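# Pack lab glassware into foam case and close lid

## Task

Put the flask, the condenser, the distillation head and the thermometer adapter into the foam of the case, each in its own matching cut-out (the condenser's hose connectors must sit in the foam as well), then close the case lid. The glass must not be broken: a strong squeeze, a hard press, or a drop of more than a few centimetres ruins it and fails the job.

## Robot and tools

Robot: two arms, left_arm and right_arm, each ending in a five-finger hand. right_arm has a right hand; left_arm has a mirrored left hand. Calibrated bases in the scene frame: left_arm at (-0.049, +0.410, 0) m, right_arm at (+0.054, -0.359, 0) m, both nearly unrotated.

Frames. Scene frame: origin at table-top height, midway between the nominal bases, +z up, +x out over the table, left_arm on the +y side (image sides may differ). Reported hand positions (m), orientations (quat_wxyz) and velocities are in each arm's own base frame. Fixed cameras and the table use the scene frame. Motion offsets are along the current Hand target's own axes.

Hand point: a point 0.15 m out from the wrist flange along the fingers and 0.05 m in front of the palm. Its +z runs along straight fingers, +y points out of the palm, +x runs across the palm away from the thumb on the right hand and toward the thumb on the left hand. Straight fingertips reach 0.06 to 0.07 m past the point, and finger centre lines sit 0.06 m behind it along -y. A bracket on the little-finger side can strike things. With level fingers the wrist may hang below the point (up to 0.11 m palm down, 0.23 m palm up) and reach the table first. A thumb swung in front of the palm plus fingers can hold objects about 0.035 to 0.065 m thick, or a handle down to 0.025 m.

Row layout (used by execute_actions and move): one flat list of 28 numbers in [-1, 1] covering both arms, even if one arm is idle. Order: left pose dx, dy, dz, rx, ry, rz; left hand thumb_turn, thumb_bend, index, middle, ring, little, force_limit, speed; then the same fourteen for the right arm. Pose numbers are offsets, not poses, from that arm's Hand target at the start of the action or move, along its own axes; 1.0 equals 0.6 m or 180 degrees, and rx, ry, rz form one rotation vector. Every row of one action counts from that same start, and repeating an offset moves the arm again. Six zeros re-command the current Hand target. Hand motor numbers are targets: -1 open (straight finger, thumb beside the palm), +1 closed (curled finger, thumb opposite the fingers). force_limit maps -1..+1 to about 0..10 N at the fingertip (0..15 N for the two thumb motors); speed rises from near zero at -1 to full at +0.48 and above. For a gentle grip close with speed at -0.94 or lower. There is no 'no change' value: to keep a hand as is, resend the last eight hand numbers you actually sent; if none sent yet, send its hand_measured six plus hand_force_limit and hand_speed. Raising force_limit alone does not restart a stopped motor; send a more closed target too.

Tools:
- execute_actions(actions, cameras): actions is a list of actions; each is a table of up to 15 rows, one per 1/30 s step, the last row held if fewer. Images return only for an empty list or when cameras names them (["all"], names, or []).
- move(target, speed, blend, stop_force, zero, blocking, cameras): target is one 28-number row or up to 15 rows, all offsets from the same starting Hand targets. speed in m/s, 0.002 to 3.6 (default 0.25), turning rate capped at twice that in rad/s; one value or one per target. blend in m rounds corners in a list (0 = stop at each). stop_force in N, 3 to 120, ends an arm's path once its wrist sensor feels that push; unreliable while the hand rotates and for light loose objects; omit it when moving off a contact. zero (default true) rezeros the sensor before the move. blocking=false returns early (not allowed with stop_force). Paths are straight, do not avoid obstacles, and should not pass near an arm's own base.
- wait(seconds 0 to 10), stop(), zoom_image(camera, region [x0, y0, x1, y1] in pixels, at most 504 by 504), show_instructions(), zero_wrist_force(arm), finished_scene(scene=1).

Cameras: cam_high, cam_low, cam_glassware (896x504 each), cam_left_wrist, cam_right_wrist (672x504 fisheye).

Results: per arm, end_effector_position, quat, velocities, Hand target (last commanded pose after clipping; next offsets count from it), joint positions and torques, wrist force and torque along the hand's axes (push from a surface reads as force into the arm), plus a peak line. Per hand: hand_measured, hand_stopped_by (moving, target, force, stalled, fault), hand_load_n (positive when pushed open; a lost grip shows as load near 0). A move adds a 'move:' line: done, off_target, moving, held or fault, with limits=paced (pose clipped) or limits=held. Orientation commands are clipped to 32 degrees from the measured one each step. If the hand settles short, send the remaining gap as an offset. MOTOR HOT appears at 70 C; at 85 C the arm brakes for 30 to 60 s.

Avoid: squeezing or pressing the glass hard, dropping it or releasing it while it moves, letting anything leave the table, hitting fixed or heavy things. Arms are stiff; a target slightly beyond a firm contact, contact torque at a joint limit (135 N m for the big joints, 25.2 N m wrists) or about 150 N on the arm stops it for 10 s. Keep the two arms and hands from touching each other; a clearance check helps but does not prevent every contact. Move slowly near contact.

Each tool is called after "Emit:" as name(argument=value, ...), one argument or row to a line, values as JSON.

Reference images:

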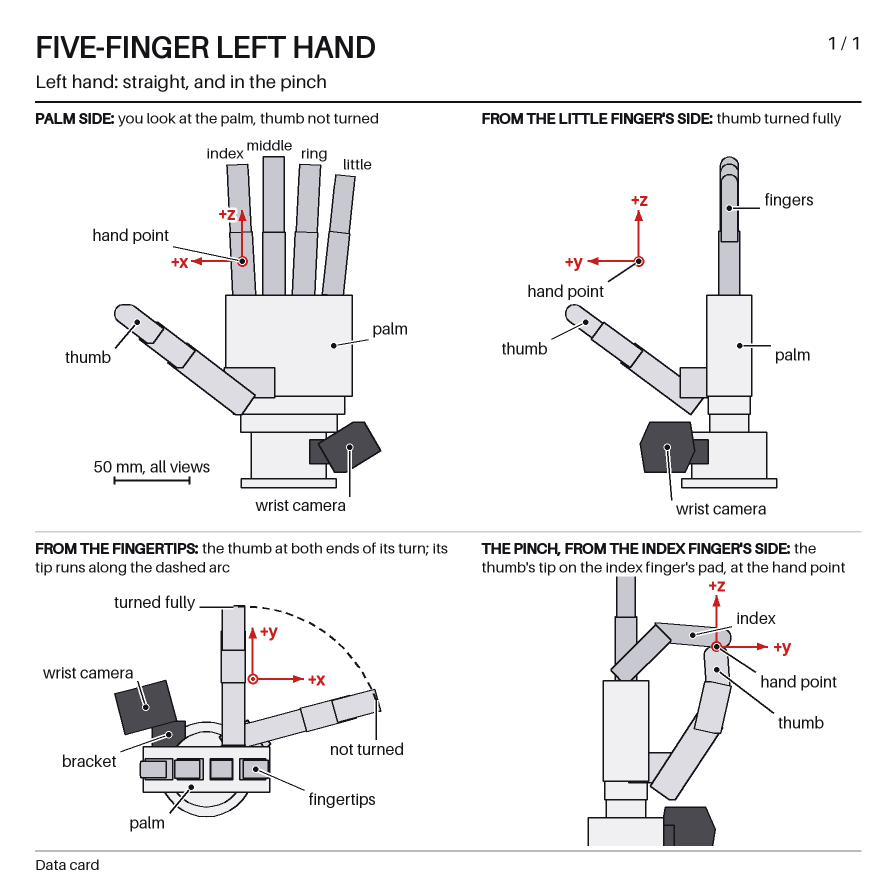

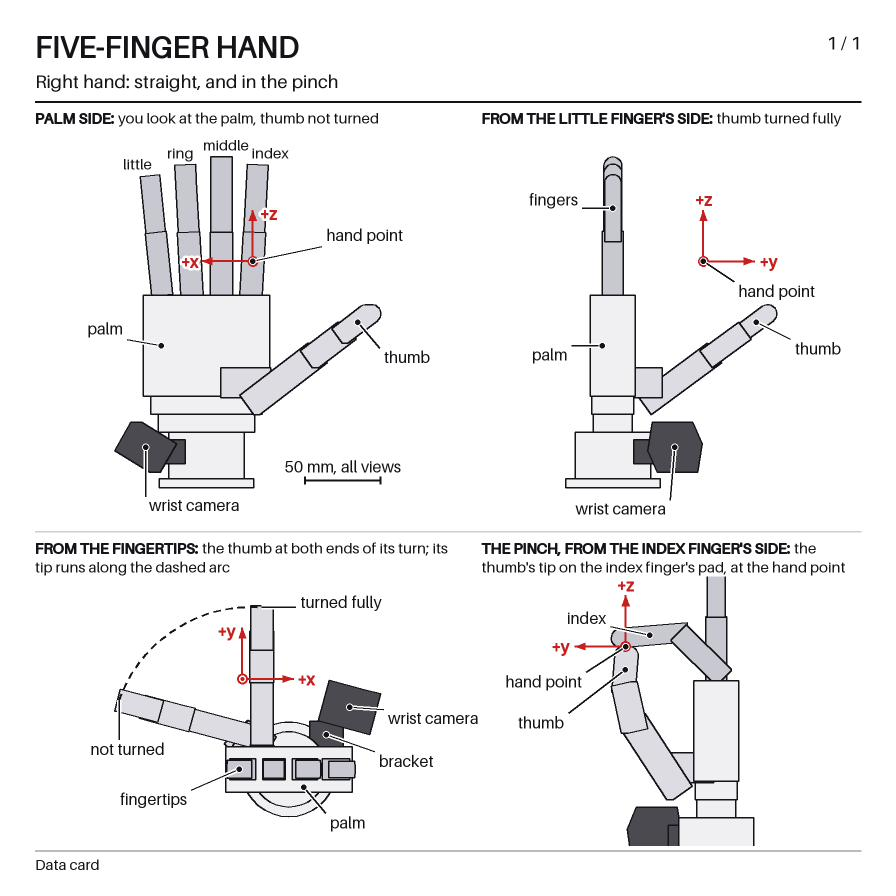

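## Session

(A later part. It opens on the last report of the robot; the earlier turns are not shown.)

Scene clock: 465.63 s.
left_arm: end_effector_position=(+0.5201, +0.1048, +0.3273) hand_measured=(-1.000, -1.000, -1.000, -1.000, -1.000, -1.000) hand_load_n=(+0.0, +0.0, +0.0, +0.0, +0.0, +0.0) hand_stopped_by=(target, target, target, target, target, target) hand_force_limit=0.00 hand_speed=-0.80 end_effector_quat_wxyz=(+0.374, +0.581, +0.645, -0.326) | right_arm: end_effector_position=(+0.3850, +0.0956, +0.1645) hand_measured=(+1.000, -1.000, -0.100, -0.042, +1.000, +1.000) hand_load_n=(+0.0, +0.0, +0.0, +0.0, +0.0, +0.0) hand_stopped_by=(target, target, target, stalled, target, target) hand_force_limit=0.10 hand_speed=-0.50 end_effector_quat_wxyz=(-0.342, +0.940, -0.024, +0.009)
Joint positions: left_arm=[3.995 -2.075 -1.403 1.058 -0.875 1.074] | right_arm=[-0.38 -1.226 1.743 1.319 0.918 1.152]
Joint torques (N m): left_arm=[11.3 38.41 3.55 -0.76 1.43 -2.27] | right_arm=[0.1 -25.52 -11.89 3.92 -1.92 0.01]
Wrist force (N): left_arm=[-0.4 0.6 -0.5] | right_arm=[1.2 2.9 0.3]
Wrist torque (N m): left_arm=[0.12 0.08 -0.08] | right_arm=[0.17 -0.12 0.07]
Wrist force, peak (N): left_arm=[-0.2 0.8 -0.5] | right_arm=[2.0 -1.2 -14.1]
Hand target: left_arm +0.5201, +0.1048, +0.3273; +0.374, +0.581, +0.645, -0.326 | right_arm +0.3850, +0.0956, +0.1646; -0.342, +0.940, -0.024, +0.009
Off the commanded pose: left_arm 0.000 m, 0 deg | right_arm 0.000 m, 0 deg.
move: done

Emit:
move(
  target=[0, 0, 0, 0, 0, 0, -1, -1, -1, -1, -1, -1, 0, -0.8, 0, -0.0, -0.03, 0, 0, 0, 1, -1, -1, -1, -1, -1, -0.4, 0.4],
  speed=0.15,
  cameras=["cam_right_wrist"],
)

Emit:
zoom_image(
  camera="cam_right_wrist",
  region=[280, 60, 580, 350],
)

Scene clock: 467.83 s.
left_arm: end_effector_position=(+0.5201, +0.1048, +0.3273) hand_measured=(-1.000, -1.000, -1.000, -1.000, -1.000, -1.000) hand_load_n=(+0.0, +0.0, +0.0, -0.5, +0.0, +0.0) hand_stopped_by=(target, target, target, target, target, target) hand_force_limit=0.00 hand_speed=-0.80 end_effector_quat_wxyz=(+0.374, +0.581, +0.645, -0.326) | right_arm: end_effector_position=(+0.3845, +0.0840, +0.1784) hand_measured=(+1.000, -1.000, -1.000, -1.000, -1.000, -1.000) hand_load_n=(+0.0, +0.0, +0.0, +0.0, +0.0, +0.0) hand_stopped_by=(target, target, target, target, target, target) hand_force_limit=-0.40 hand_speed=0.40 end_effector_quat_wxyz=(-0.341, +0.940, -0.024, +0.009)
Joint positions: left_arm=[3.995 -2.075 -1.403 1.058 -0.875 1.074] | right_arm=[-0.408 -1.241 1.729 1.368 0.925 1.118]
Joint torques (N m): left_arm=[10.5 38.09 1.58 -0.68 1.49 -2.15] | right_arm=[7.69 -17.04 -7.85 1.68 -1.86 1.29]
Wrist force (N): left_arm=[-0.1 0.8 -0.5] | right_arm=[2.0 3.0 0.4]
Wrist torque (N m): left_arm=[0.15 0.03 -0.07] | right_arm=[0.16 -0.24 0.16]
Wrist force, peak (N): left_arm=[-0.2 1.0 -0.4] | right_arm=[1.9 3.5 0.5]
Hand target: left_arm +0.5201, +0.1048, +0.3273; +0.374, +0.581, +0.645, -0.326 | right_arm +0.3844, +0.0841, +0.1784; -0.342, +0.940, -0.024, +0.009
Off the commanded pose: left_arm 0.000 m, 0 deg | right_arm 0.000 m, 0 deg.
move: done
camera_calibration:
cam_right_wrist: T_world_to_cam=[[0.211418, -0.736063, -0.643051, 0.100575], [-0.824189, -0.487906, 0.287506, 0.295577], [-0.525371, 0.469211, -0.709807, 0.402851], [0, 0, 0, 1]] pos_world=[0.433994, 0.0292212, 0.265641]
Images, in order (width x height): cam_right_wrist 672x504.

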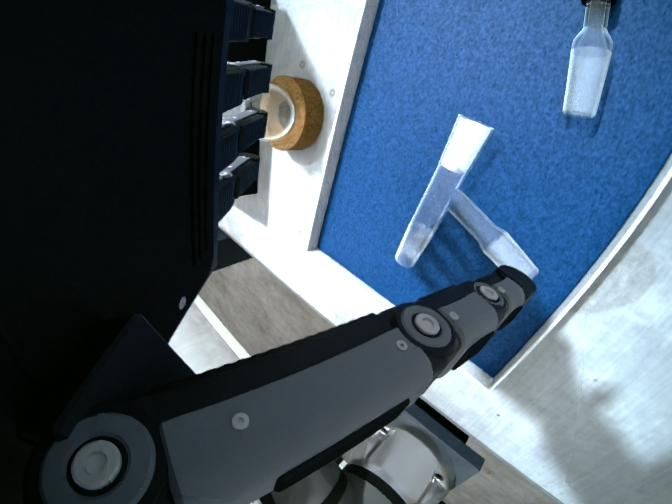

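Scaled by 1.680 from the camera's 672x504 image, which has a finer 960x720 frame.

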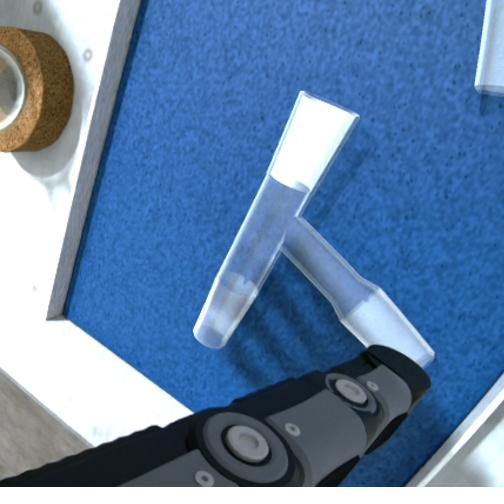

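Emit:
move(
  target=[0, 0, 0, 0, 0, 0, -1, -1, -1, -1, -1, -1, 0, -0.8, -0.0807, 0.029, 0.1463, 0, 0.0111, 0.0132, 1, -1, 0.27, 0.19, 1, 1, -0.2, 0],
  speed=0.15,
  cameras=["cam_right_wrist"],
)

Emit:
zoom_image(
  camera="cam_right_wrist",
  region=[280, 60, 672, 450],
)

Scene clock: 476.47 s.
left_arm: end_effector_position=(+0.5201, +0.1048, +0.3273) hand_measured=(-1.000, -1.000, -1.000, -1.000, -1.000, -1.000) hand_load_n=(+0.0, +0.0, +0.0, +0.0, +0.0, +0.0) hand_stopped_by=(target, target, target, target, target, target) hand_force_limit=0.00 hand_speed=-0.80 end_effector_quat_wxyz=(+0.374, +0.581, +0.645, -0.326) | right_arm: end_effector_position=(+0.3383, +0.1296, +0.1000) hand_measured=(+1.000, -1.000, +0.270, +0.190, +1.000, +1.000) hand_load_n=(+0.0, +0.0, +0.0, -0.5, +0.0, +0.0) hand_stopped_by=(target, target, target, target, target, target) hand_force_limit=-0.20 hand_speed=0.00 end_effector_quat_wxyz=(-0.341, +0.939, -0.050, +0.018)
Joint positions: left_arm=[3.995 -2.075 -1.403 1.058 -0.875 1.074] | right_arm=[-0.348 -1.256 1.966 1.059 0.898 1.259]
Joint torques (N m): left_arm=[9.99 37.81 2.37 -0.7 1.57 -2.27] | right_arm=[-2.19 -16.97 -6.57 0.99 0.56 0.3]
Wrist force (N): left_arm=[-0.2 0.5 -0.2] | right_arm=[2.1 2.9 0.1]
Wrist torque (N m): left_arm=[0.09 0.04 -0.06] | right_arm=[0.18 -0.24 0.26]
Wrist force, peak (N): left_arm=[-0.2 0.8 -0.2] | right_arm=[2.1 3.4 0.3]
Hand target: left_arm +0.5201, +0.1048, +0.3273; +0.374, +0.581, +0.645, -0.326 | right_arm +0.3382, +0.1296, +0.0999; -0.341, +0.939, -0.050, +0.018
Off the commanded pose: left_arm 0.000 m, 0 deg | right_arm 0.000 m, 0 deg.
move: done
camera_calibration:
cam_right_wrist: T_world_to_cam=[[0.171389, -0.746255, -0.643218, 0.108271], [-0.849326, -0.442775, 0.287395, 0.304977], [-0.499271, 0.497045, -0.709701, 0.289203], [0, 0, 0, 1]] pos_world=[0.384859, 0.0720868, 0.18724]
Images, in order (width x height): cam_right_wrist 672x504.

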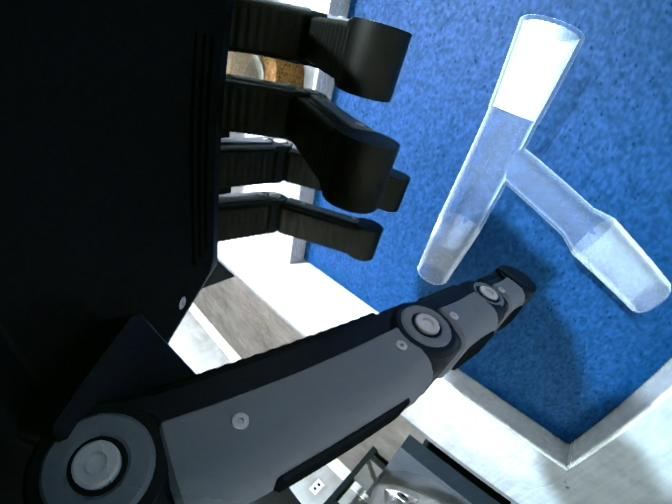

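Scaled by 1.286 from the camera's 672x504 image, which has a finer 960x720 frame.

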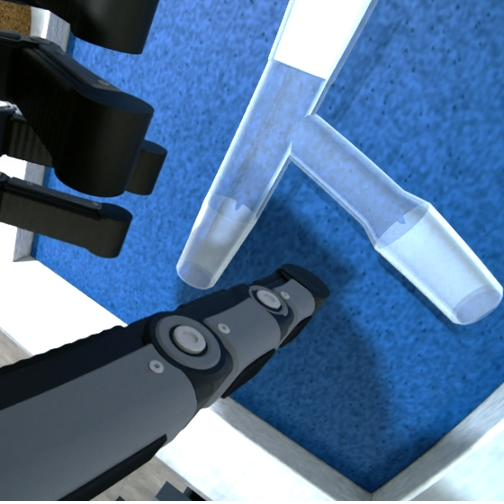

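Emit:
move(
  target=[0, 0, 0, 0, 0, 0, -1, -1, -1, -1, -1, -1, 0, -0.8, 0, 0.0729, 0.0868, 0, 0, 0, 1, -1, 0.27, 0.19, 1, 1, -0.2, 0],
  speed=0.04,
  stop_force=4,
  cameras=["cam_right_wrist"],
)

Emit:
zoom_image(
  camera="cam_right_wrist",
  region=[280, 60, 672, 450],
)

Scene clock: 481.23 s.
left_arm: end_effector_position=(+0.5201, +0.1048, +0.3273) hand_measured=(-1.000, -1.000, -1.000, -1.000, -1.000, -1.000) hand_load_n=(+0.0, +0.0, +0.0, +0.0, +0.0, +0.0) hand_stopped_by=(target, target, target, target, target, target) hand_force_limit=0.00 hand_speed=-0.80 end_effector_quat_wxyz=(+0.374, +0.581, +0.645, -0.326) | right_arm: end_effector_position=(+0.3382, +0.1295, +0.0319) hand_measured=(+1.000, -1.000, +0.270, +0.190, +1.000, +1.000) hand_load_n=(+0.5, +0.0, +0.0, +0.0, +0.5, +0.0) hand_stopped_by=(target, target, target, target, target, target) hand_force_limit=-0.20 hand_speed=0.00 end_effector_quat_wxyz=(-0.341, +0.939, -0.050, +0.018)
Joint positions: left_arm=[3.995 -2.075 -1.403 1.058 -0.875 1.074] | right_arm=[-0.348 -1.13 2.017 0.882 0.898 1.259]
Joint torques (N m): left_arm=[11.65 37.68 3.44 -0.69 1.58 -2.08] | right_arm=[2.12 -36.23 -18.84 1.93 -1.84 1.26]
Wrist force (N): left_arm=[-0.2 0.3 -0.3] | right_arm=[2.0 2.9 0.2]
Wrist torque (N m): left_arm=[0.06 0.04 -0.05] | right_arm=[0.17 -0.24 0.25]
Wrist force, peak (N): left_arm=[-0.4 0.8 -0.2] | right_arm=[1.5 -5.1 -2.2]
Hand target: left_arm +0.5201, +0.1048, +0.3273; +0.374, +0.581, +0.645, -0.326 | right_arm +0.3382, +0.1295, +0.0319; -0.341, +0.939, -0.050, +0.018
Off the commanded pose: left_arm 0.000 m, 0 deg | right_arm 0.000 m, 0 deg.
move: done
camera_calibration:
cam_right_wrist: T_world_to_cam=[[0.171124, -0.746287, -0.643252, 0.0645938], [-0.849372, -0.442597, 0.287533, 0.324452], [-0.499284, 0.497156, -0.709614, 0.240809], [0, 0, 0, 1]] pos_world=[0.384759, 0.0720874, 0.119141]
Images, in order (width x height): cam_right_wrist 672x504.

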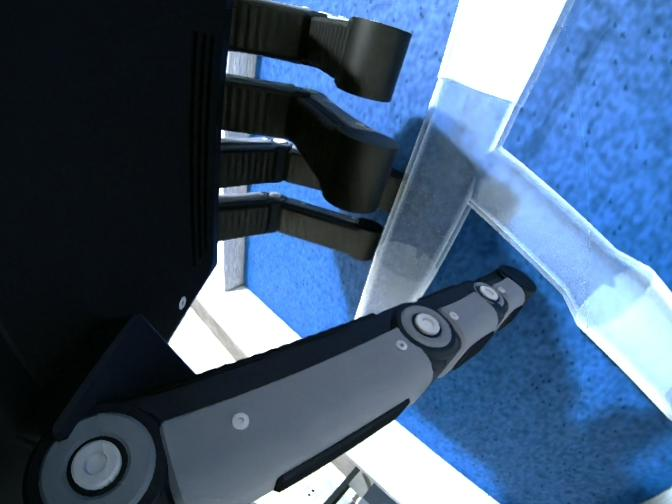

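Scaled by 1.286 from the camera's 672x504 image, which has a finer 960x720 frame.

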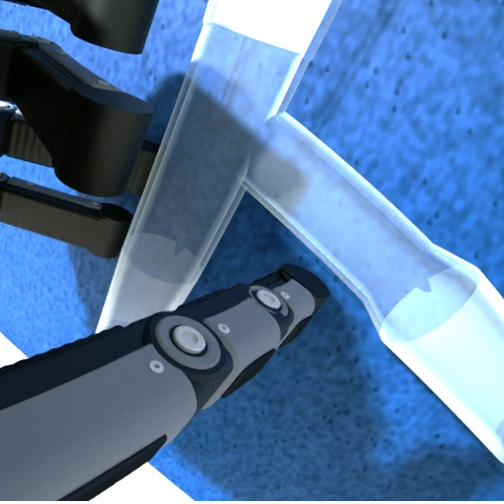

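Emit:
move(
  target=[0, 0, 0, 0, 0, 0, -1, -1, -1, -1, -1, -1, 0, -0.8, 0, 0, 0, 0, 0, 0, 1, -0.1, 0.27, 0.19, 1, 1, 0.0, -0.9],
  speed=0.02,
  cameras=["cam_right_wrist"],
)

Emit:
zoom_image(
  camera="cam_right_wrist",
  region=[280, 60, 672, 450],
)

Scene clock: 485.30 s.
left_arm: end_effector_position=(+0.5201, +0.1048, +0.3273) hand_measured=(-1.000, -1.000, -1.000, -1.000, -1.000, -1.000) hand_load_n=(+0.0, +0.0, +0.0, +0.0, +0.0, +0.0) hand_stopped_by=(target, target, target, target, target, target) hand_force_limit=0.00 hand_speed=-0.80 end_effector_quat_wxyz=(+0.374, +0.581, +0.645, -0.326) | right_arm: end_effector_position=(+0.3382, +0.1295, +0.0319) hand_measured=(+1.000, -0.646, +0.270, +0.190, +1.000, +1.000) hand_load_n=(-2.5, +7.0, +5.5, +0.0, +0.0, +0.0) hand_stopped_by=(target, force, target, target, target, target) hand_force_limit=0.00 hand_speed=-0.90 end_effector_quat_wxyz=(-0.341, +0.939, -0.050, +0.018)
Joint positions: left_arm=[3.995 -2.075 -1.403 1.058 -0.875 1.074] | right_arm=[-0.348 -1.13 2.017 0.882 0.898 1.259]
Joint torques (N m): left_arm=[9.62 37.18 3.36 -0.62 1.5 -2.22] | right_arm=[5.25 -35.89 -19.17 1.94 -1.91 1.28]
Wrist force (N): left_arm=[-0.1 0.4 -0.3] | right_arm=[1.6 3.1 0.1]
Wrist torque (N m): left_arm=[0.08 0.03 -0.05] | right_arm=[0.14 -0.23 0.26]
Wrist force, peak (N): left_arm=[-0.4 0.9 -0.5] | right_arm=[2.1 3.7 0.3]
Hand target: left_arm +0.5201, +0.1048, +0.3273; +0.374, +0.581, +0.645, -0.326 | right_arm +0.3382, +0.1295, +0.0319; -0.341, +0.939, -0.050, +0.018
Off the commanded pose: left_arm 0.000 m, 0 deg | right_arm 0.000 m, 0 deg.
move: done
camera_calibration:
cam_right_wrist: T_world_to_cam=[[0.171138, -0.746279, -0.643256, 0.0645884], [-0.849369, -0.442609, 0.287522, 0.324453], [-0.499283, 0.497156, -0.709614, 0.240809], [0, 0, 0, 1]] pos_world=[0.384759, 0.0720874, 0.119141]
Images, in order (width x height): cam_right_wrist 672x504.

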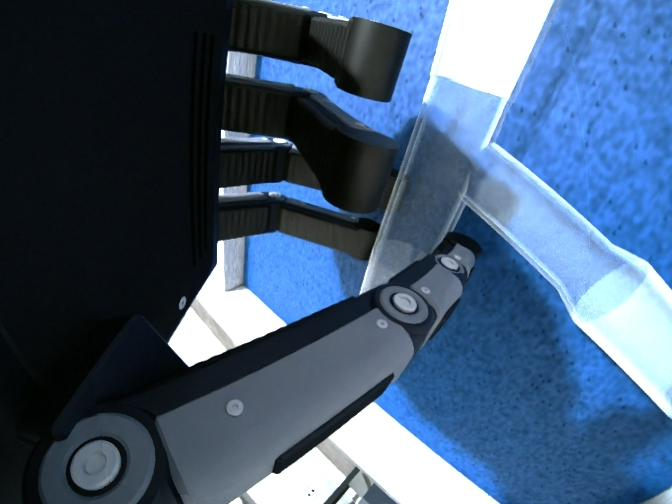

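Scaled by 1.286 from the camera's 672x504 image, which has a finer 960x720 frame.

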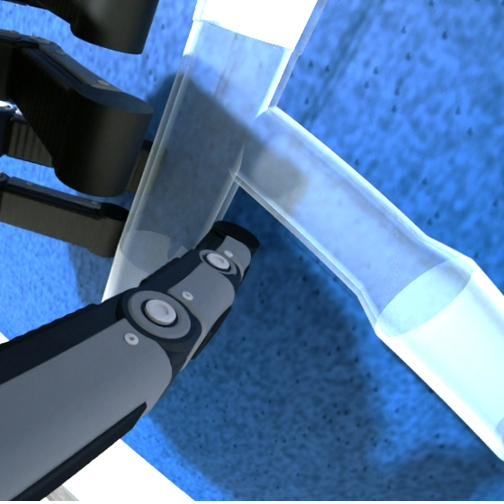

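Emit:
move(
  target=[0, 0, 0, 0, 0, 0, -1, -1, -1, -1, -1, -1, 0, -0.8, 0, 0, 0, 0, 0, 0, 1, -0.1, 0.27, 0.6, 1, 1, -0.2, -0.9],
  speed=0.02,
  cameras=["cam_right_wrist"],
)

Scene clock: 486.53 s.
left_arm: end_effector_position=(+0.5201, +0.1048, +0.3273) hand_measured=(-1.000, -1.000, -1.000, -1.000, -1.000, -1.000) hand_load_n=(+0.0, +0.0, +0.0, +0.0, +0.0, +0.0) hand_stopped_by=(target, target, target, target, target, target) hand_force_limit=0.00 hand_speed=-0.80 end_effector_quat_wxyz=(+0.374, +0.581, +0.645, -0.326) | right_arm: end_effector_position=(+0.3382, +0.1295, +0.0319) hand_measured=(+1.000, -0.646, +0.270, +0.206, +1.000, +1.000) hand_load_n=(-0.5, +10.0, +2.0, +6.5, +0.0, +0.0) hand_stopped_by=(target, force, target, force, target, target) hand_force_limit=-0.20 hand_speed=-0.90 end_effector_quat_wxyz=(-0.341, +0.939, -0.050, +0.018)
Joint positions: left_arm=[3.995 -2.075 -1.403 1.058 -0.875 1.074] | right_arm=[-0.348 -1.13 2.017 0.882 0.898 1.259]
Joint torques (N m): left_arm=[10.21 37.14 3.13 -0.83 1.69 -2.13] | right_arm=[4.77 -35.21 -18.96 1.86 -1.96 1.16]
Wrist force (N): left_arm=[-0.3 0.6 -0.3] | right_arm=[1.6 3.4 0.4]
Wrist torque (N m): left_arm=[0.12 0.06 -0.07] | right_arm=[0.23 -0.18 0.23]
Wrist force, peak (N): left_arm=[-0.4 0.8 -0.2] | right_arm=[1.6 3.9 0.5]
Hand target: left_arm +0.5201, +0.1048, +0.3273; +0.374, +0.581, +0.645, -0.326 | right_arm +0.3382, +0.1295, +0.0319; -0.341, +0.939, -0.050, +0.018
Off the commanded pose: left_arm 0.000 m, 0 deg | right_arm 0.000 m, 0 deg.
move: done
camera_calibration:
cam_right_wrist: T_world_to_cam=[[0.171138, -0.746279, -0.643256, 0.0645884], [-0.849369, -0.442609, 0.287522, 0.324453], [-0.499283, 0.497156, -0.709614, 0.240809], [0, 0, 0, 1]] pos_world=[0.384759, 0.0720874, 0.119141]
Images, in order (width x height): cam_right_wrist 672x504.

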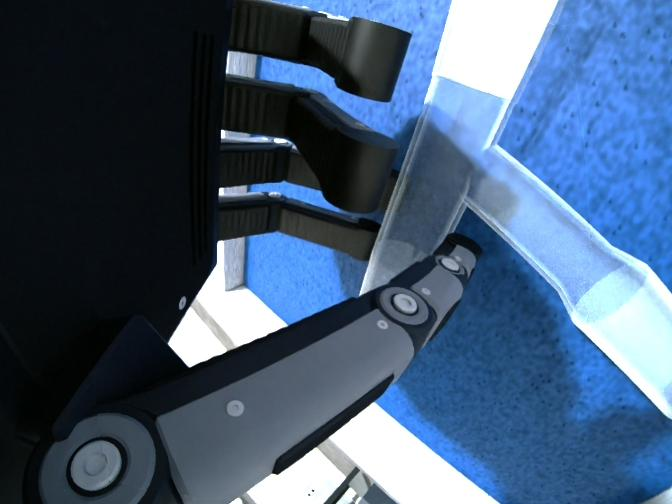

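Emit:
move(
  target=[0, 0, 0, 0, 0, 0, -1, -1, -1, -1, -1, -1, 0, -0.8, 0, -0.0321, -0.0383, 0, 0, 0, 1, -0.1, 0.27, 0.6, 1, 1, -0.2, -0.9],
  speed=0.04,
  cameras=["cam_low", "cam_glassware", "cam_right_wrist"],
)

Emit:
zoom_image(
  camera="cam_low",
  region=[130, 150, 430, 350],
)

Scene clock: 488.87 s.
left_arm: end_effector_position=(+0.5201, +0.1048, +0.3273) hand_measured=(-1.000, -1.000, -1.000, -1.000, -1.000, -1.000) hand_load_n=(+0.0, +0.0, +0.0, +0.0, +0.0, +0.0) hand_stopped_by=(target, target, target, target, target, target) hand_force_limit=0.00 hand_speed=-0.80 end_effector_quat_wxyz=(+0.374, +0.581, +0.645, -0.326) | right_arm: end_effector_position=(+0.3383, +0.1295, +0.0620) hand_measured=(+1.000, -0.646, +0.270, +0.206, +1.000, +1.000) hand_load_n=(-0.5, +10.0, +2.0, +7.0, +0.5, +0.0) hand_stopped_by=(target, force, target, force, target, target) hand_force_limit=-0.20 hand_speed=-0.90 end_effector_quat_wxyz=(-0.341, +0.939, -0.050, +0.018)
Joint positions: left_arm=[3.995 -2.075 -1.403 1.058 -0.875 1.074] | right_arm=[-0.348 -1.188 1.998 0.959 0.898 1.259]
Joint torques (N m): left_arm=[10.39 37.04 2.53 -0.94 1.7 -2.17] | right_arm=[3 -15.68 -5.16 1.33 -1.62 0.32]
Wrist force (N): left_arm=[0.0 0.5 -0.2] | right_arm=[2.0 3.2 0.8]
Wrist torque (N m): left_arm=[0.09 0.01 -0.05] | right_arm=[0.17 -0.26 0.24]
Wrist force, peak (N): left_arm=[-0.2 0.8 -0.5] | right_arm=[1.8 4.2 1.1]
Hand target: left_arm +0.5201, +0.1048, +0.3273; +0.374, +0.581, +0.645, -0.326 | right_arm +0.3382, +0.1295, +0.0619; -0.341, +0.939, -0.050, +0.018
Off the commanded pose: left_arm 0.000 m, 0 deg | right_arm 0.000 m, 0 deg.
move: done
camera_calibration:
cam_right_wrist: T_world_to_cam=[[0.171351, -0.746349, -0.643119, 0.0838358], [-0.849442, -0.4426, 0.287321, 0.315941], [-0.499086, 0.49706, -0.70982, 0.262179], [0, 0, 0, 1]] pos_world=[0.384858, 0.0720875, 0.14924]
Images, in order (width x height): cam_low 896x504, cam_glassware 896x504, cam_right_wrist 672x504.

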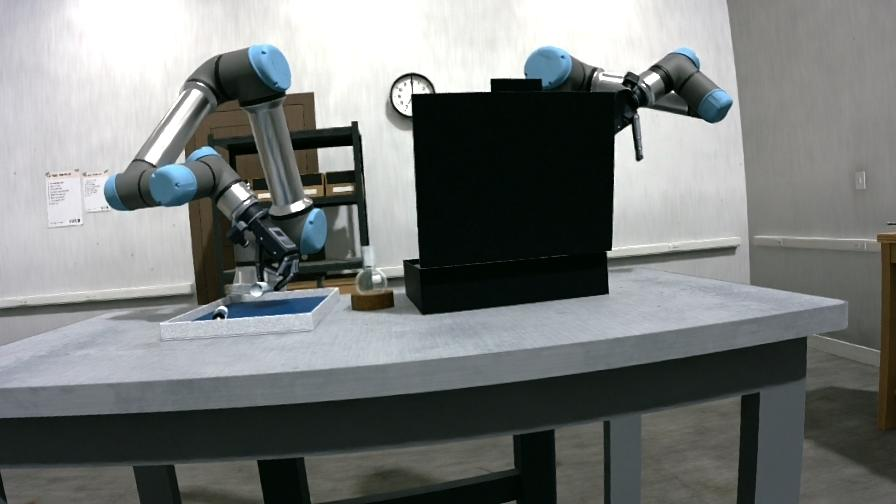

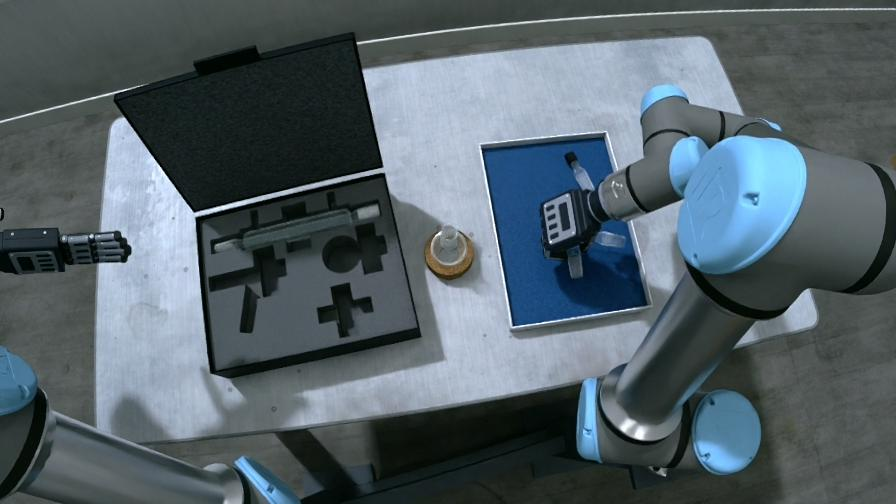

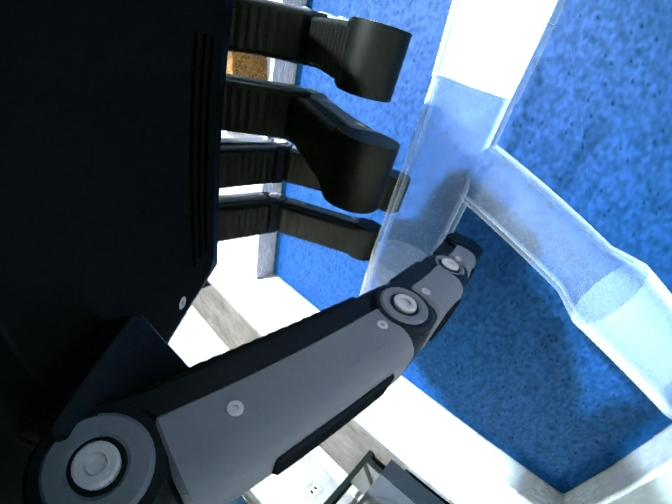

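Scaled by 1.680 from the camera's 896x504 image, which has a finer 1280x720 frame.

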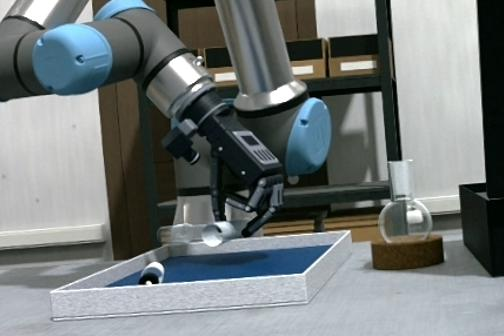

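Emit:
move(
  target=[
    [0, 0, 0, 0, 0, 0, -1, -1, -1, -1, -1, -1, 0, -0.8, 0, -0.1264, -0.1507, 0, 0, 0, 1, -0.1, 0.27, 0.6, 1, 1, -0.2, -0.9],
    [0, 0, 0, 0, 0, 0, -1, -1, -1, -1, -1, -1, 0, -0.8, 0.0237, -0.5785, 0.2287, 0.0463, 0.3137, 0.3138, 1, -0.1, 0.27, 0.6, 1, 1, -0.2, -0.9],
    [0, 0, 0, 0, 0, 0, -1, -1, -1, -1, -1, -1, 0, -0.8, 0.0117, -0.8058, 0.5389, 0.0463, 0.3137, 0.3138, 1, -0.1, 0.27, 0.6, 1, 1, -0.2, -0.9],
  ],
  speed=0.2,
  blend=0.03,
  cameras=["cam_high", "cam_glassware", "cam_left_wrist", "cam_right_wrist"],
)

Emit:
zoom_image(
  camera="cam_left_wrist",
  region=[300, 100, 480, 300],
)

Emit:
zoom_image(
  camera="cam_glassware",
  region=[180, 200, 320, 350],
)

Emit:
zoom_image(
  camera="cam_high",
  region=[430, 170, 570, 290],
)

Scene clock: 523.80 s.
left_arm: end_effector_position=(+0.5201, +0.1048, +0.3273) hand_measured=(-1.000, -1.000, -1.000, -1.000, -1.000, -1.000) hand_load_n=(+0.0, +0.0, -0.5, +0.0, +0.0, +0.0) hand_stopped_by=(target, target, target, target, target, target) hand_force_limit=0.00 hand_speed=-0.80 end_effector_quat_wxyz=(+0.374, +0.581, +0.645, -0.326) | right_arm: end_effector_position=(+0.4063, +0.7038, +0.1244) hand_measured=(+1.000, -0.646, +0.270, +0.206, +1.000, +1.000) hand_load_n=(-0.5, +10.0, +2.0, +6.5, +0.0, +0.0) hand_stopped_by=(target, force, target, force, target, target) hand_force_limit=-0.20 hand_speed=-0.90 end_effector_quat_wxyz=(-0.309, +0.664, -0.617, +0.288)
Joint positions: left_arm=[3.995 -2.075 -1.403 1.058 -0.875 1.074] | right_arm=[1.013 -0.4 0.245 1.115 2.238 3.864]
Joint torques (N m): left_arm=[10.11 36.81 3.35 -0.65 1.52 -2.09] | right_arm=[3.06 -64.5 -13.27 -0.53 1.45 -0.78]
Wrist force (N): left_arm=[-0.3 0.8 0.1] | right_arm=[1.4 4.2 0.3]
Wrist torque (N m): left_arm=[0.12 0.07 -0.07] | right_arm=[0.31 -0.15 0.10]
Wrist force, peak (N): left_arm=[-0.1 1.0 -0.2] | right_arm=[1.7 5.0 2.3]
Hand target: left_arm +0.5201, +0.1048, +0.3273; +0.374, +0.581, +0.645, -0.326 | right_arm +0.4063, +0.7038, +0.1246; -0.309, +0.664, -0.617, +0.288
Off the commanded pose: left_arm 0.000 m, 0 deg | right_arm 0.000 m, 0 deg.
move: done
camera_calibration:
cam_left_wrist: T_world_to_cam=[[-0.962542, -0.00103046, -0.271131, 0.591895], [0.128401, 0.879017, -0.459177, -0.0107344], [0.238802, -0.47679, -0.845958, 0.312745], [0, 0, 0, 1]] pos_world=[0.496418, 0.159159, 0.420121]
cam_right_wrist: T_world_to_cam=[[-0.581719, -0.292608, -0.758936, 0.542028], [-0.627912, 0.754652, 0.190333, -0.310623], [0.51704, 0.587265, -0.622728, -0.43222], [0, 0, 0, 1]] pos_world=[0.343739, 0.646842, 0.201331]
Images, in order (width x height): cam_high 896x504, cam_glassware 896x504, cam_left_wrist 672x504, cam_right_wrist 672x504.

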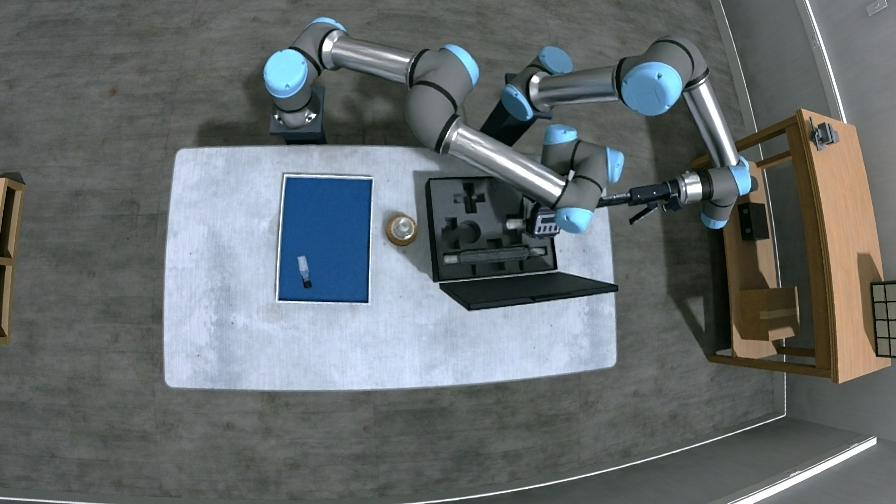

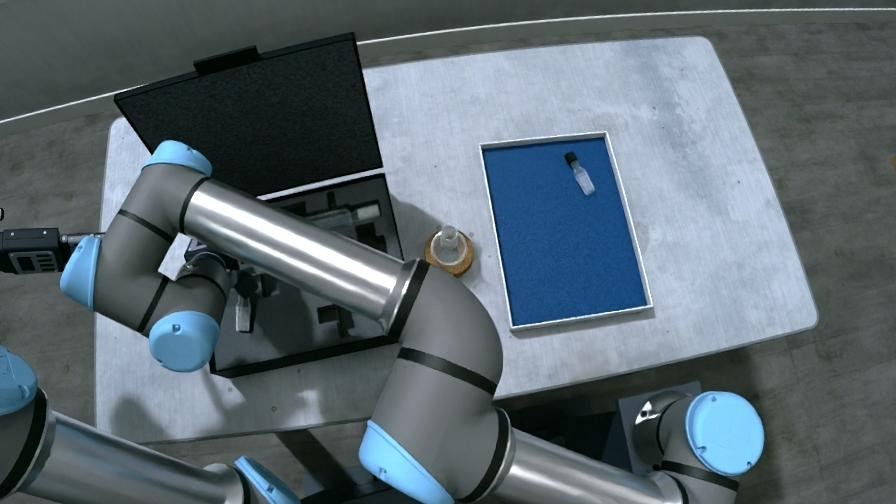

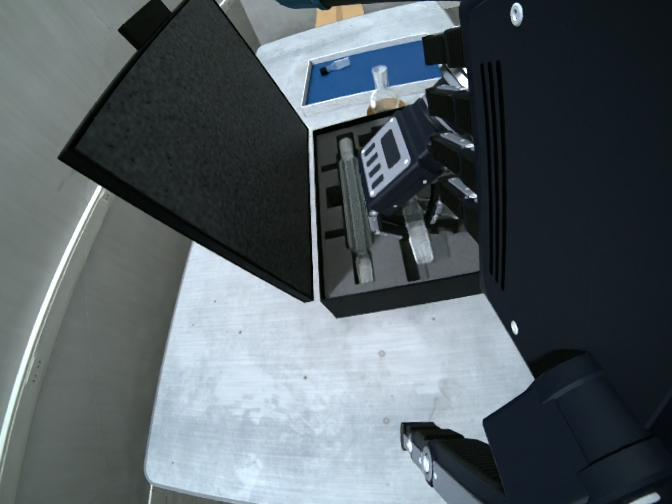

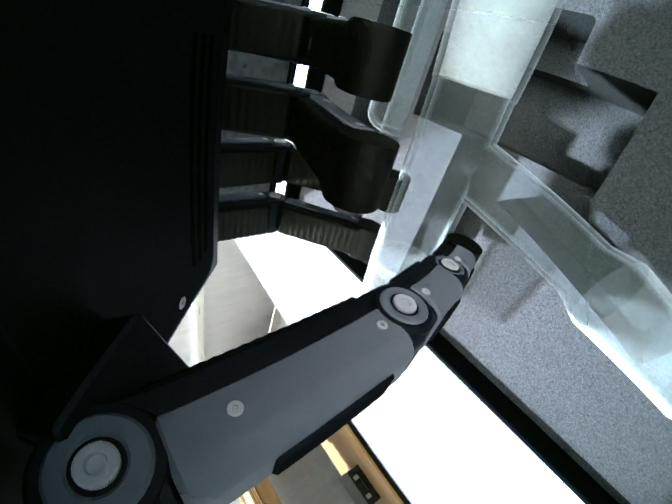

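Scaled by 2.520 from the camera's 672x504 image, which has a finer 960x720 frame.

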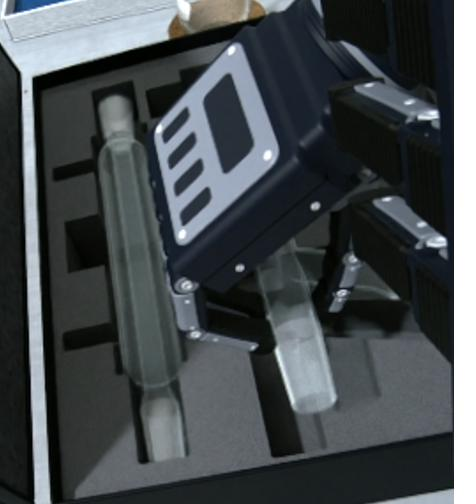

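Scaled by 3.360 from the camera's 896x504 image, which has a finer 1280x720 frame.

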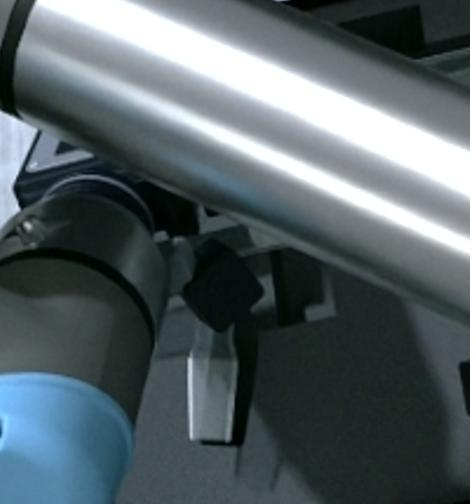

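Scaled by 3.600 from the camera's 896x504 image, which has a finer 1280x720 frame.

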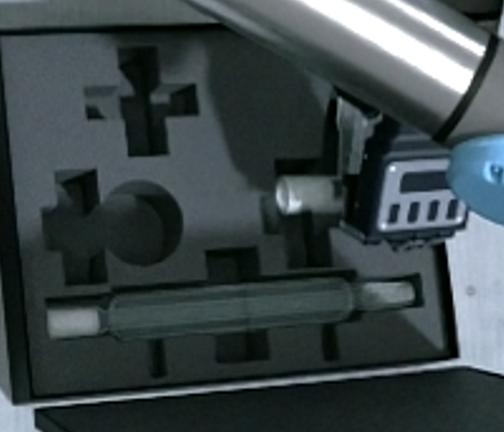

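Emit:
execute_actions(
  actions=[],
)

Scene clock: 533.70 s.
left_arm: end_effector_position=(+0.5201, +0.1048, +0.3273) hand_measured=(-1.000, -1.000, -1.000, -1.000, -1.000, -1.000) hand_load_n=(+0.0, +0.0, +0.0, +0.0, +0.0, +0.0) hand_stopped_by=(target, target, target, target, target, target) hand_force_limit=0.00 hand_speed=-0.80 end_effector_quat_wxyz=(+0.374, +0.581, +0.645, -0.326) | right_arm: end_effector_position=(+0.4063, +0.7038, +0.1246) hand_measured=(+1.000, -0.646, +0.270, +0.206, +1.000, +1.000) hand_load_n=(-0.5, +10.0, +2.0, +6.5, +0.0, +0.0) hand_stopped_by=(target, force, target, force, target, target) hand_force_limit=-0.20 hand_speed=-0.90 end_effector_quat_wxyz=(-0.309, +0.664, -0.617, +0.288)
Joint positions: left_arm=[3.995 -2.075 -1.403 1.058 -0.875 1.074] | right_arm=[1.013 -0.401 0.245 1.114 2.238 3.864]
Joint velocities: within noise
Joint torques (N m): left_arm=[10.18 36.26 2.96 -0.66 1.67 -2.04] | right_arm=[5.59 -63.54 -11.03 1.75 0.2 -1.7]
Motor temperatures (°C): left_arm=[30 29 32 34 33 35] | right_arm=[29 32 31 32 36 31]
Wrist force (N): left_arm=[-0.1 0.4 -0.4] | right_arm=[1.7 4.1 0.2]
Wrist torque (N m): left_arm=[0.09 0.03 -0.05] | right_arm=[0.30 -0.19 0.13]
Wrist force, peak (N): left_arm=[-0.2 0.8 -0.5] | right_arm=[1.3 4.5 0.7]
Hand target: left_arm +0.5201, +0.1048, +0.3273; +0.374, +0.581, +0.645, -0.326 | right_arm +0.4063, +0.7038, +0.1246; -0.309, +0.664, -0.617, +0.288
Off the commanded pose: left_arm 0.000 m, 0 deg | right_arm 0.000 m, 0 deg.
camera_calibration:
cam_left_wrist: T_world_to_cam=[[-0.962542, -0.00103046, -0.271131, 0.591895], [0.128401, 0.879017, -0.459177, -0.0107344], [0.238802, -0.47679, -0.845958, 0.312745], [0, 0, 0, 1]] pos_world=[0.496418, 0.159159, 0.420121]
cam_right_wrist: T_world_to_cam=[[-0.581679, -0.292692, -0.758934, 0.542086], [-0.628034, 0.754546, 0.190352, -0.310597], [0.516936, 0.58736, -0.622724, -0.432132], [0, 0, 0, 1]] pos_world=[0.343639, 0.646841, 0.201431]

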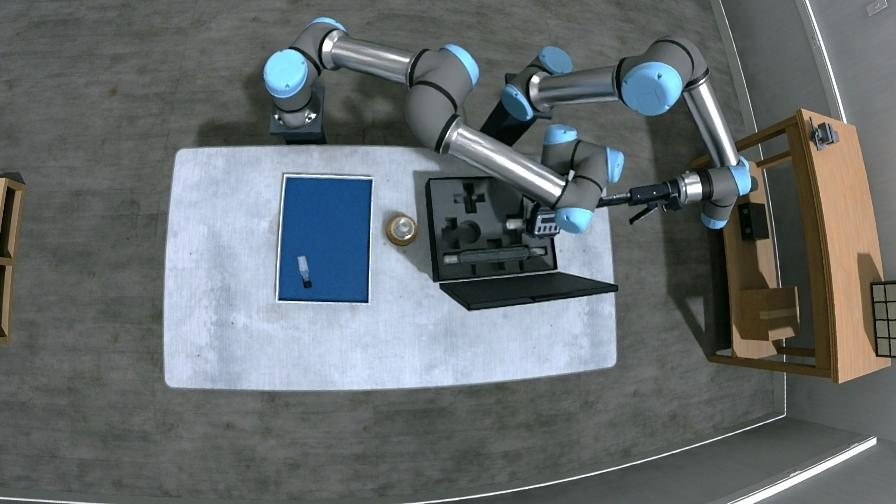

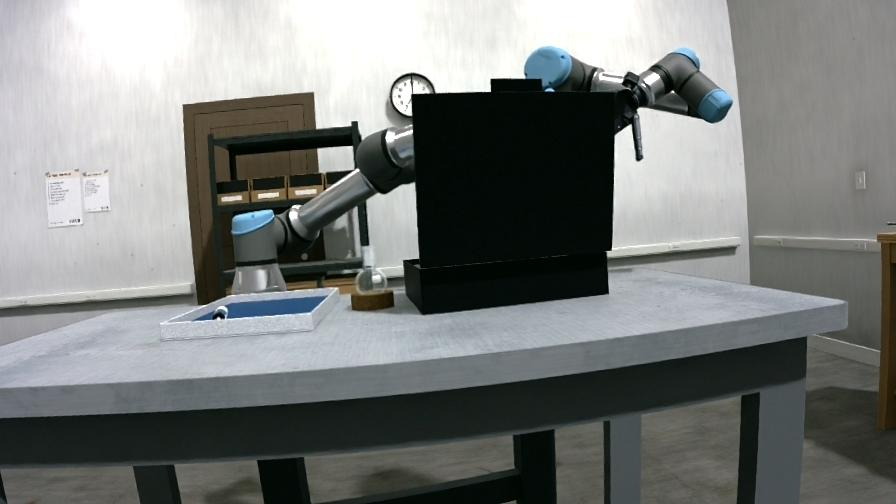

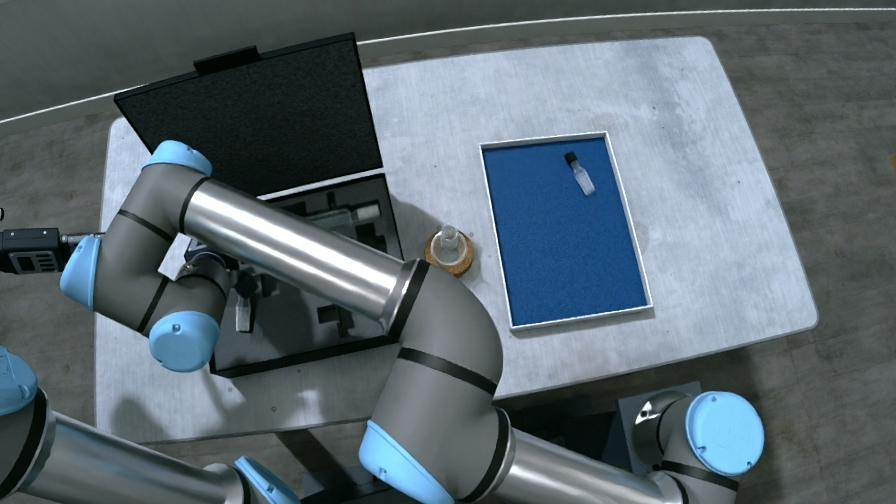

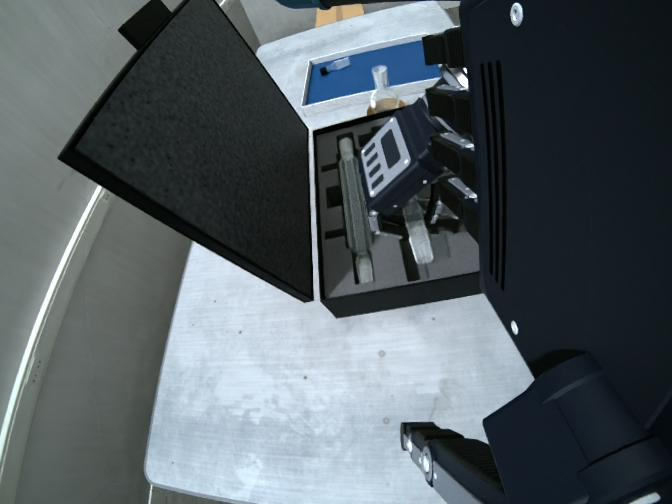

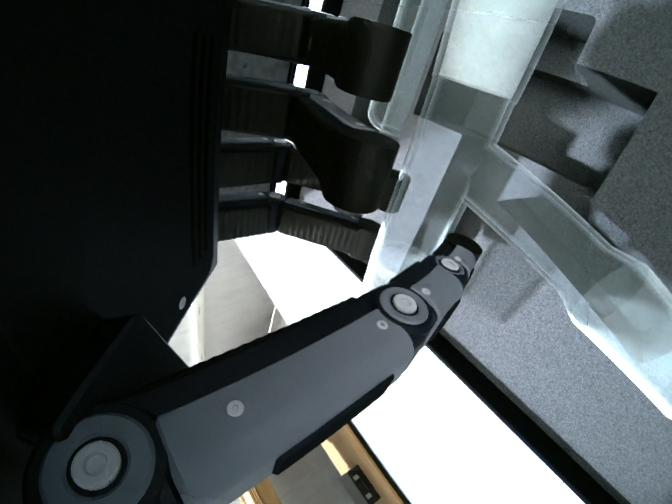

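Emit:
zoom_image(
  camera="cam_glassware",
  region=[140, 200, 320, 350],
)

Emit:
zoom_image(
  camera="cam_left_wrist",
  region=[300, 100, 480, 300],
)

Emit:
zoom_image(
  camera="cam_right_wrist",
  region=[220, 0, 672, 400],
)

Emit:
zoom_image(
  camera="cam_high",
  region=[420, 160, 620, 300],
)

Scaled by 2.800 from the camera's 896x504 image, which has a finer 1280x720 frame.

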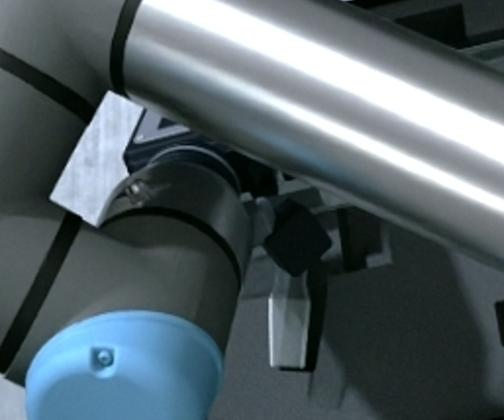

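Scaled by 2.520 from the camera's 672x504 image, which has a finer 960x720 frame.

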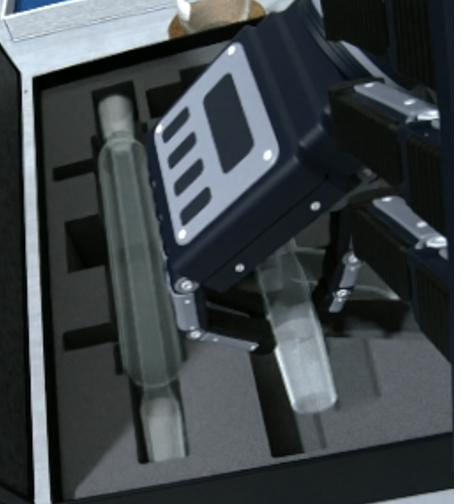

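Scaled by 1.115 from the camera's 672x504 image, which has a finer 960x720 frame.

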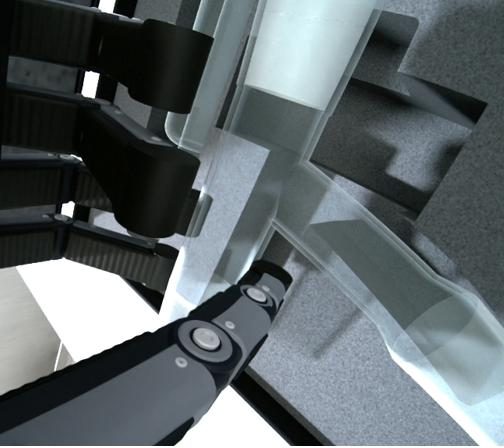

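Scaled by 2.520 from the camera's 896x504 image, which has a finer 1280x720 frame.

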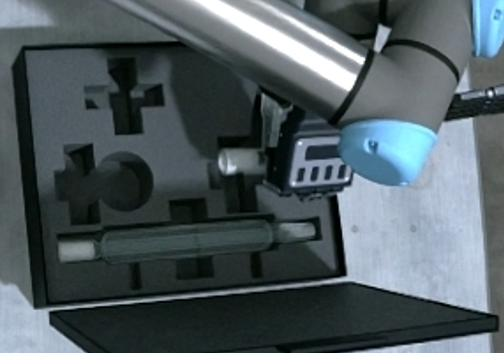

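Emit:
zoom_image(
  camera="cam_high",
  region=[490, 180, 570, 250],
)

Emit:
zoom_image(
  camera="cam_glassware",
  region=[200, 240, 300, 350],
)

Emit:
zoom_image(
  camera="cam_left_wrist",
  region=[380, 170, 480, 290],
)

Scaled by 6.300 from the camera's 896x504 image, which has a finer 1280x720 frame.

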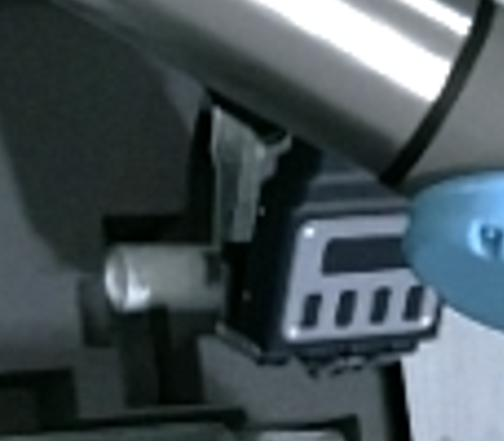

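Scaled by 4.582 from the camera's 896x504 image, which has a finer 1280x720 frame.

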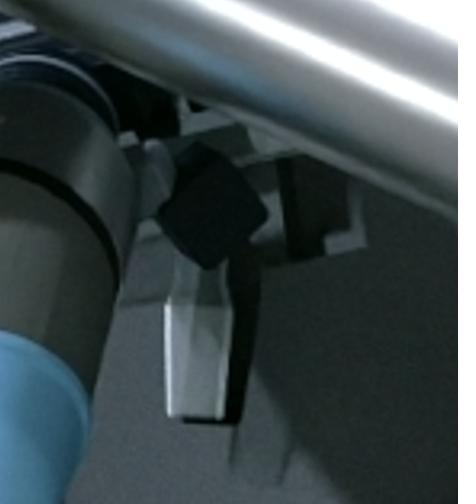

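Scaled by 4.200 from the camera's 672x504 image, which has a finer 960x720 frame.

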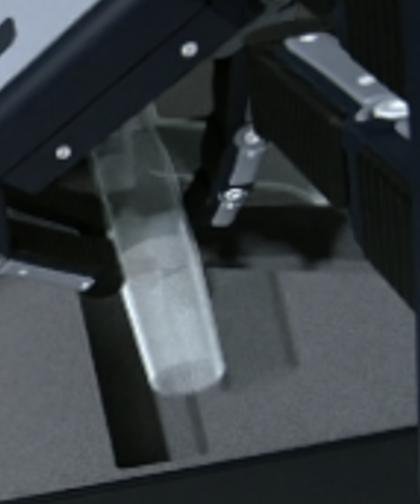

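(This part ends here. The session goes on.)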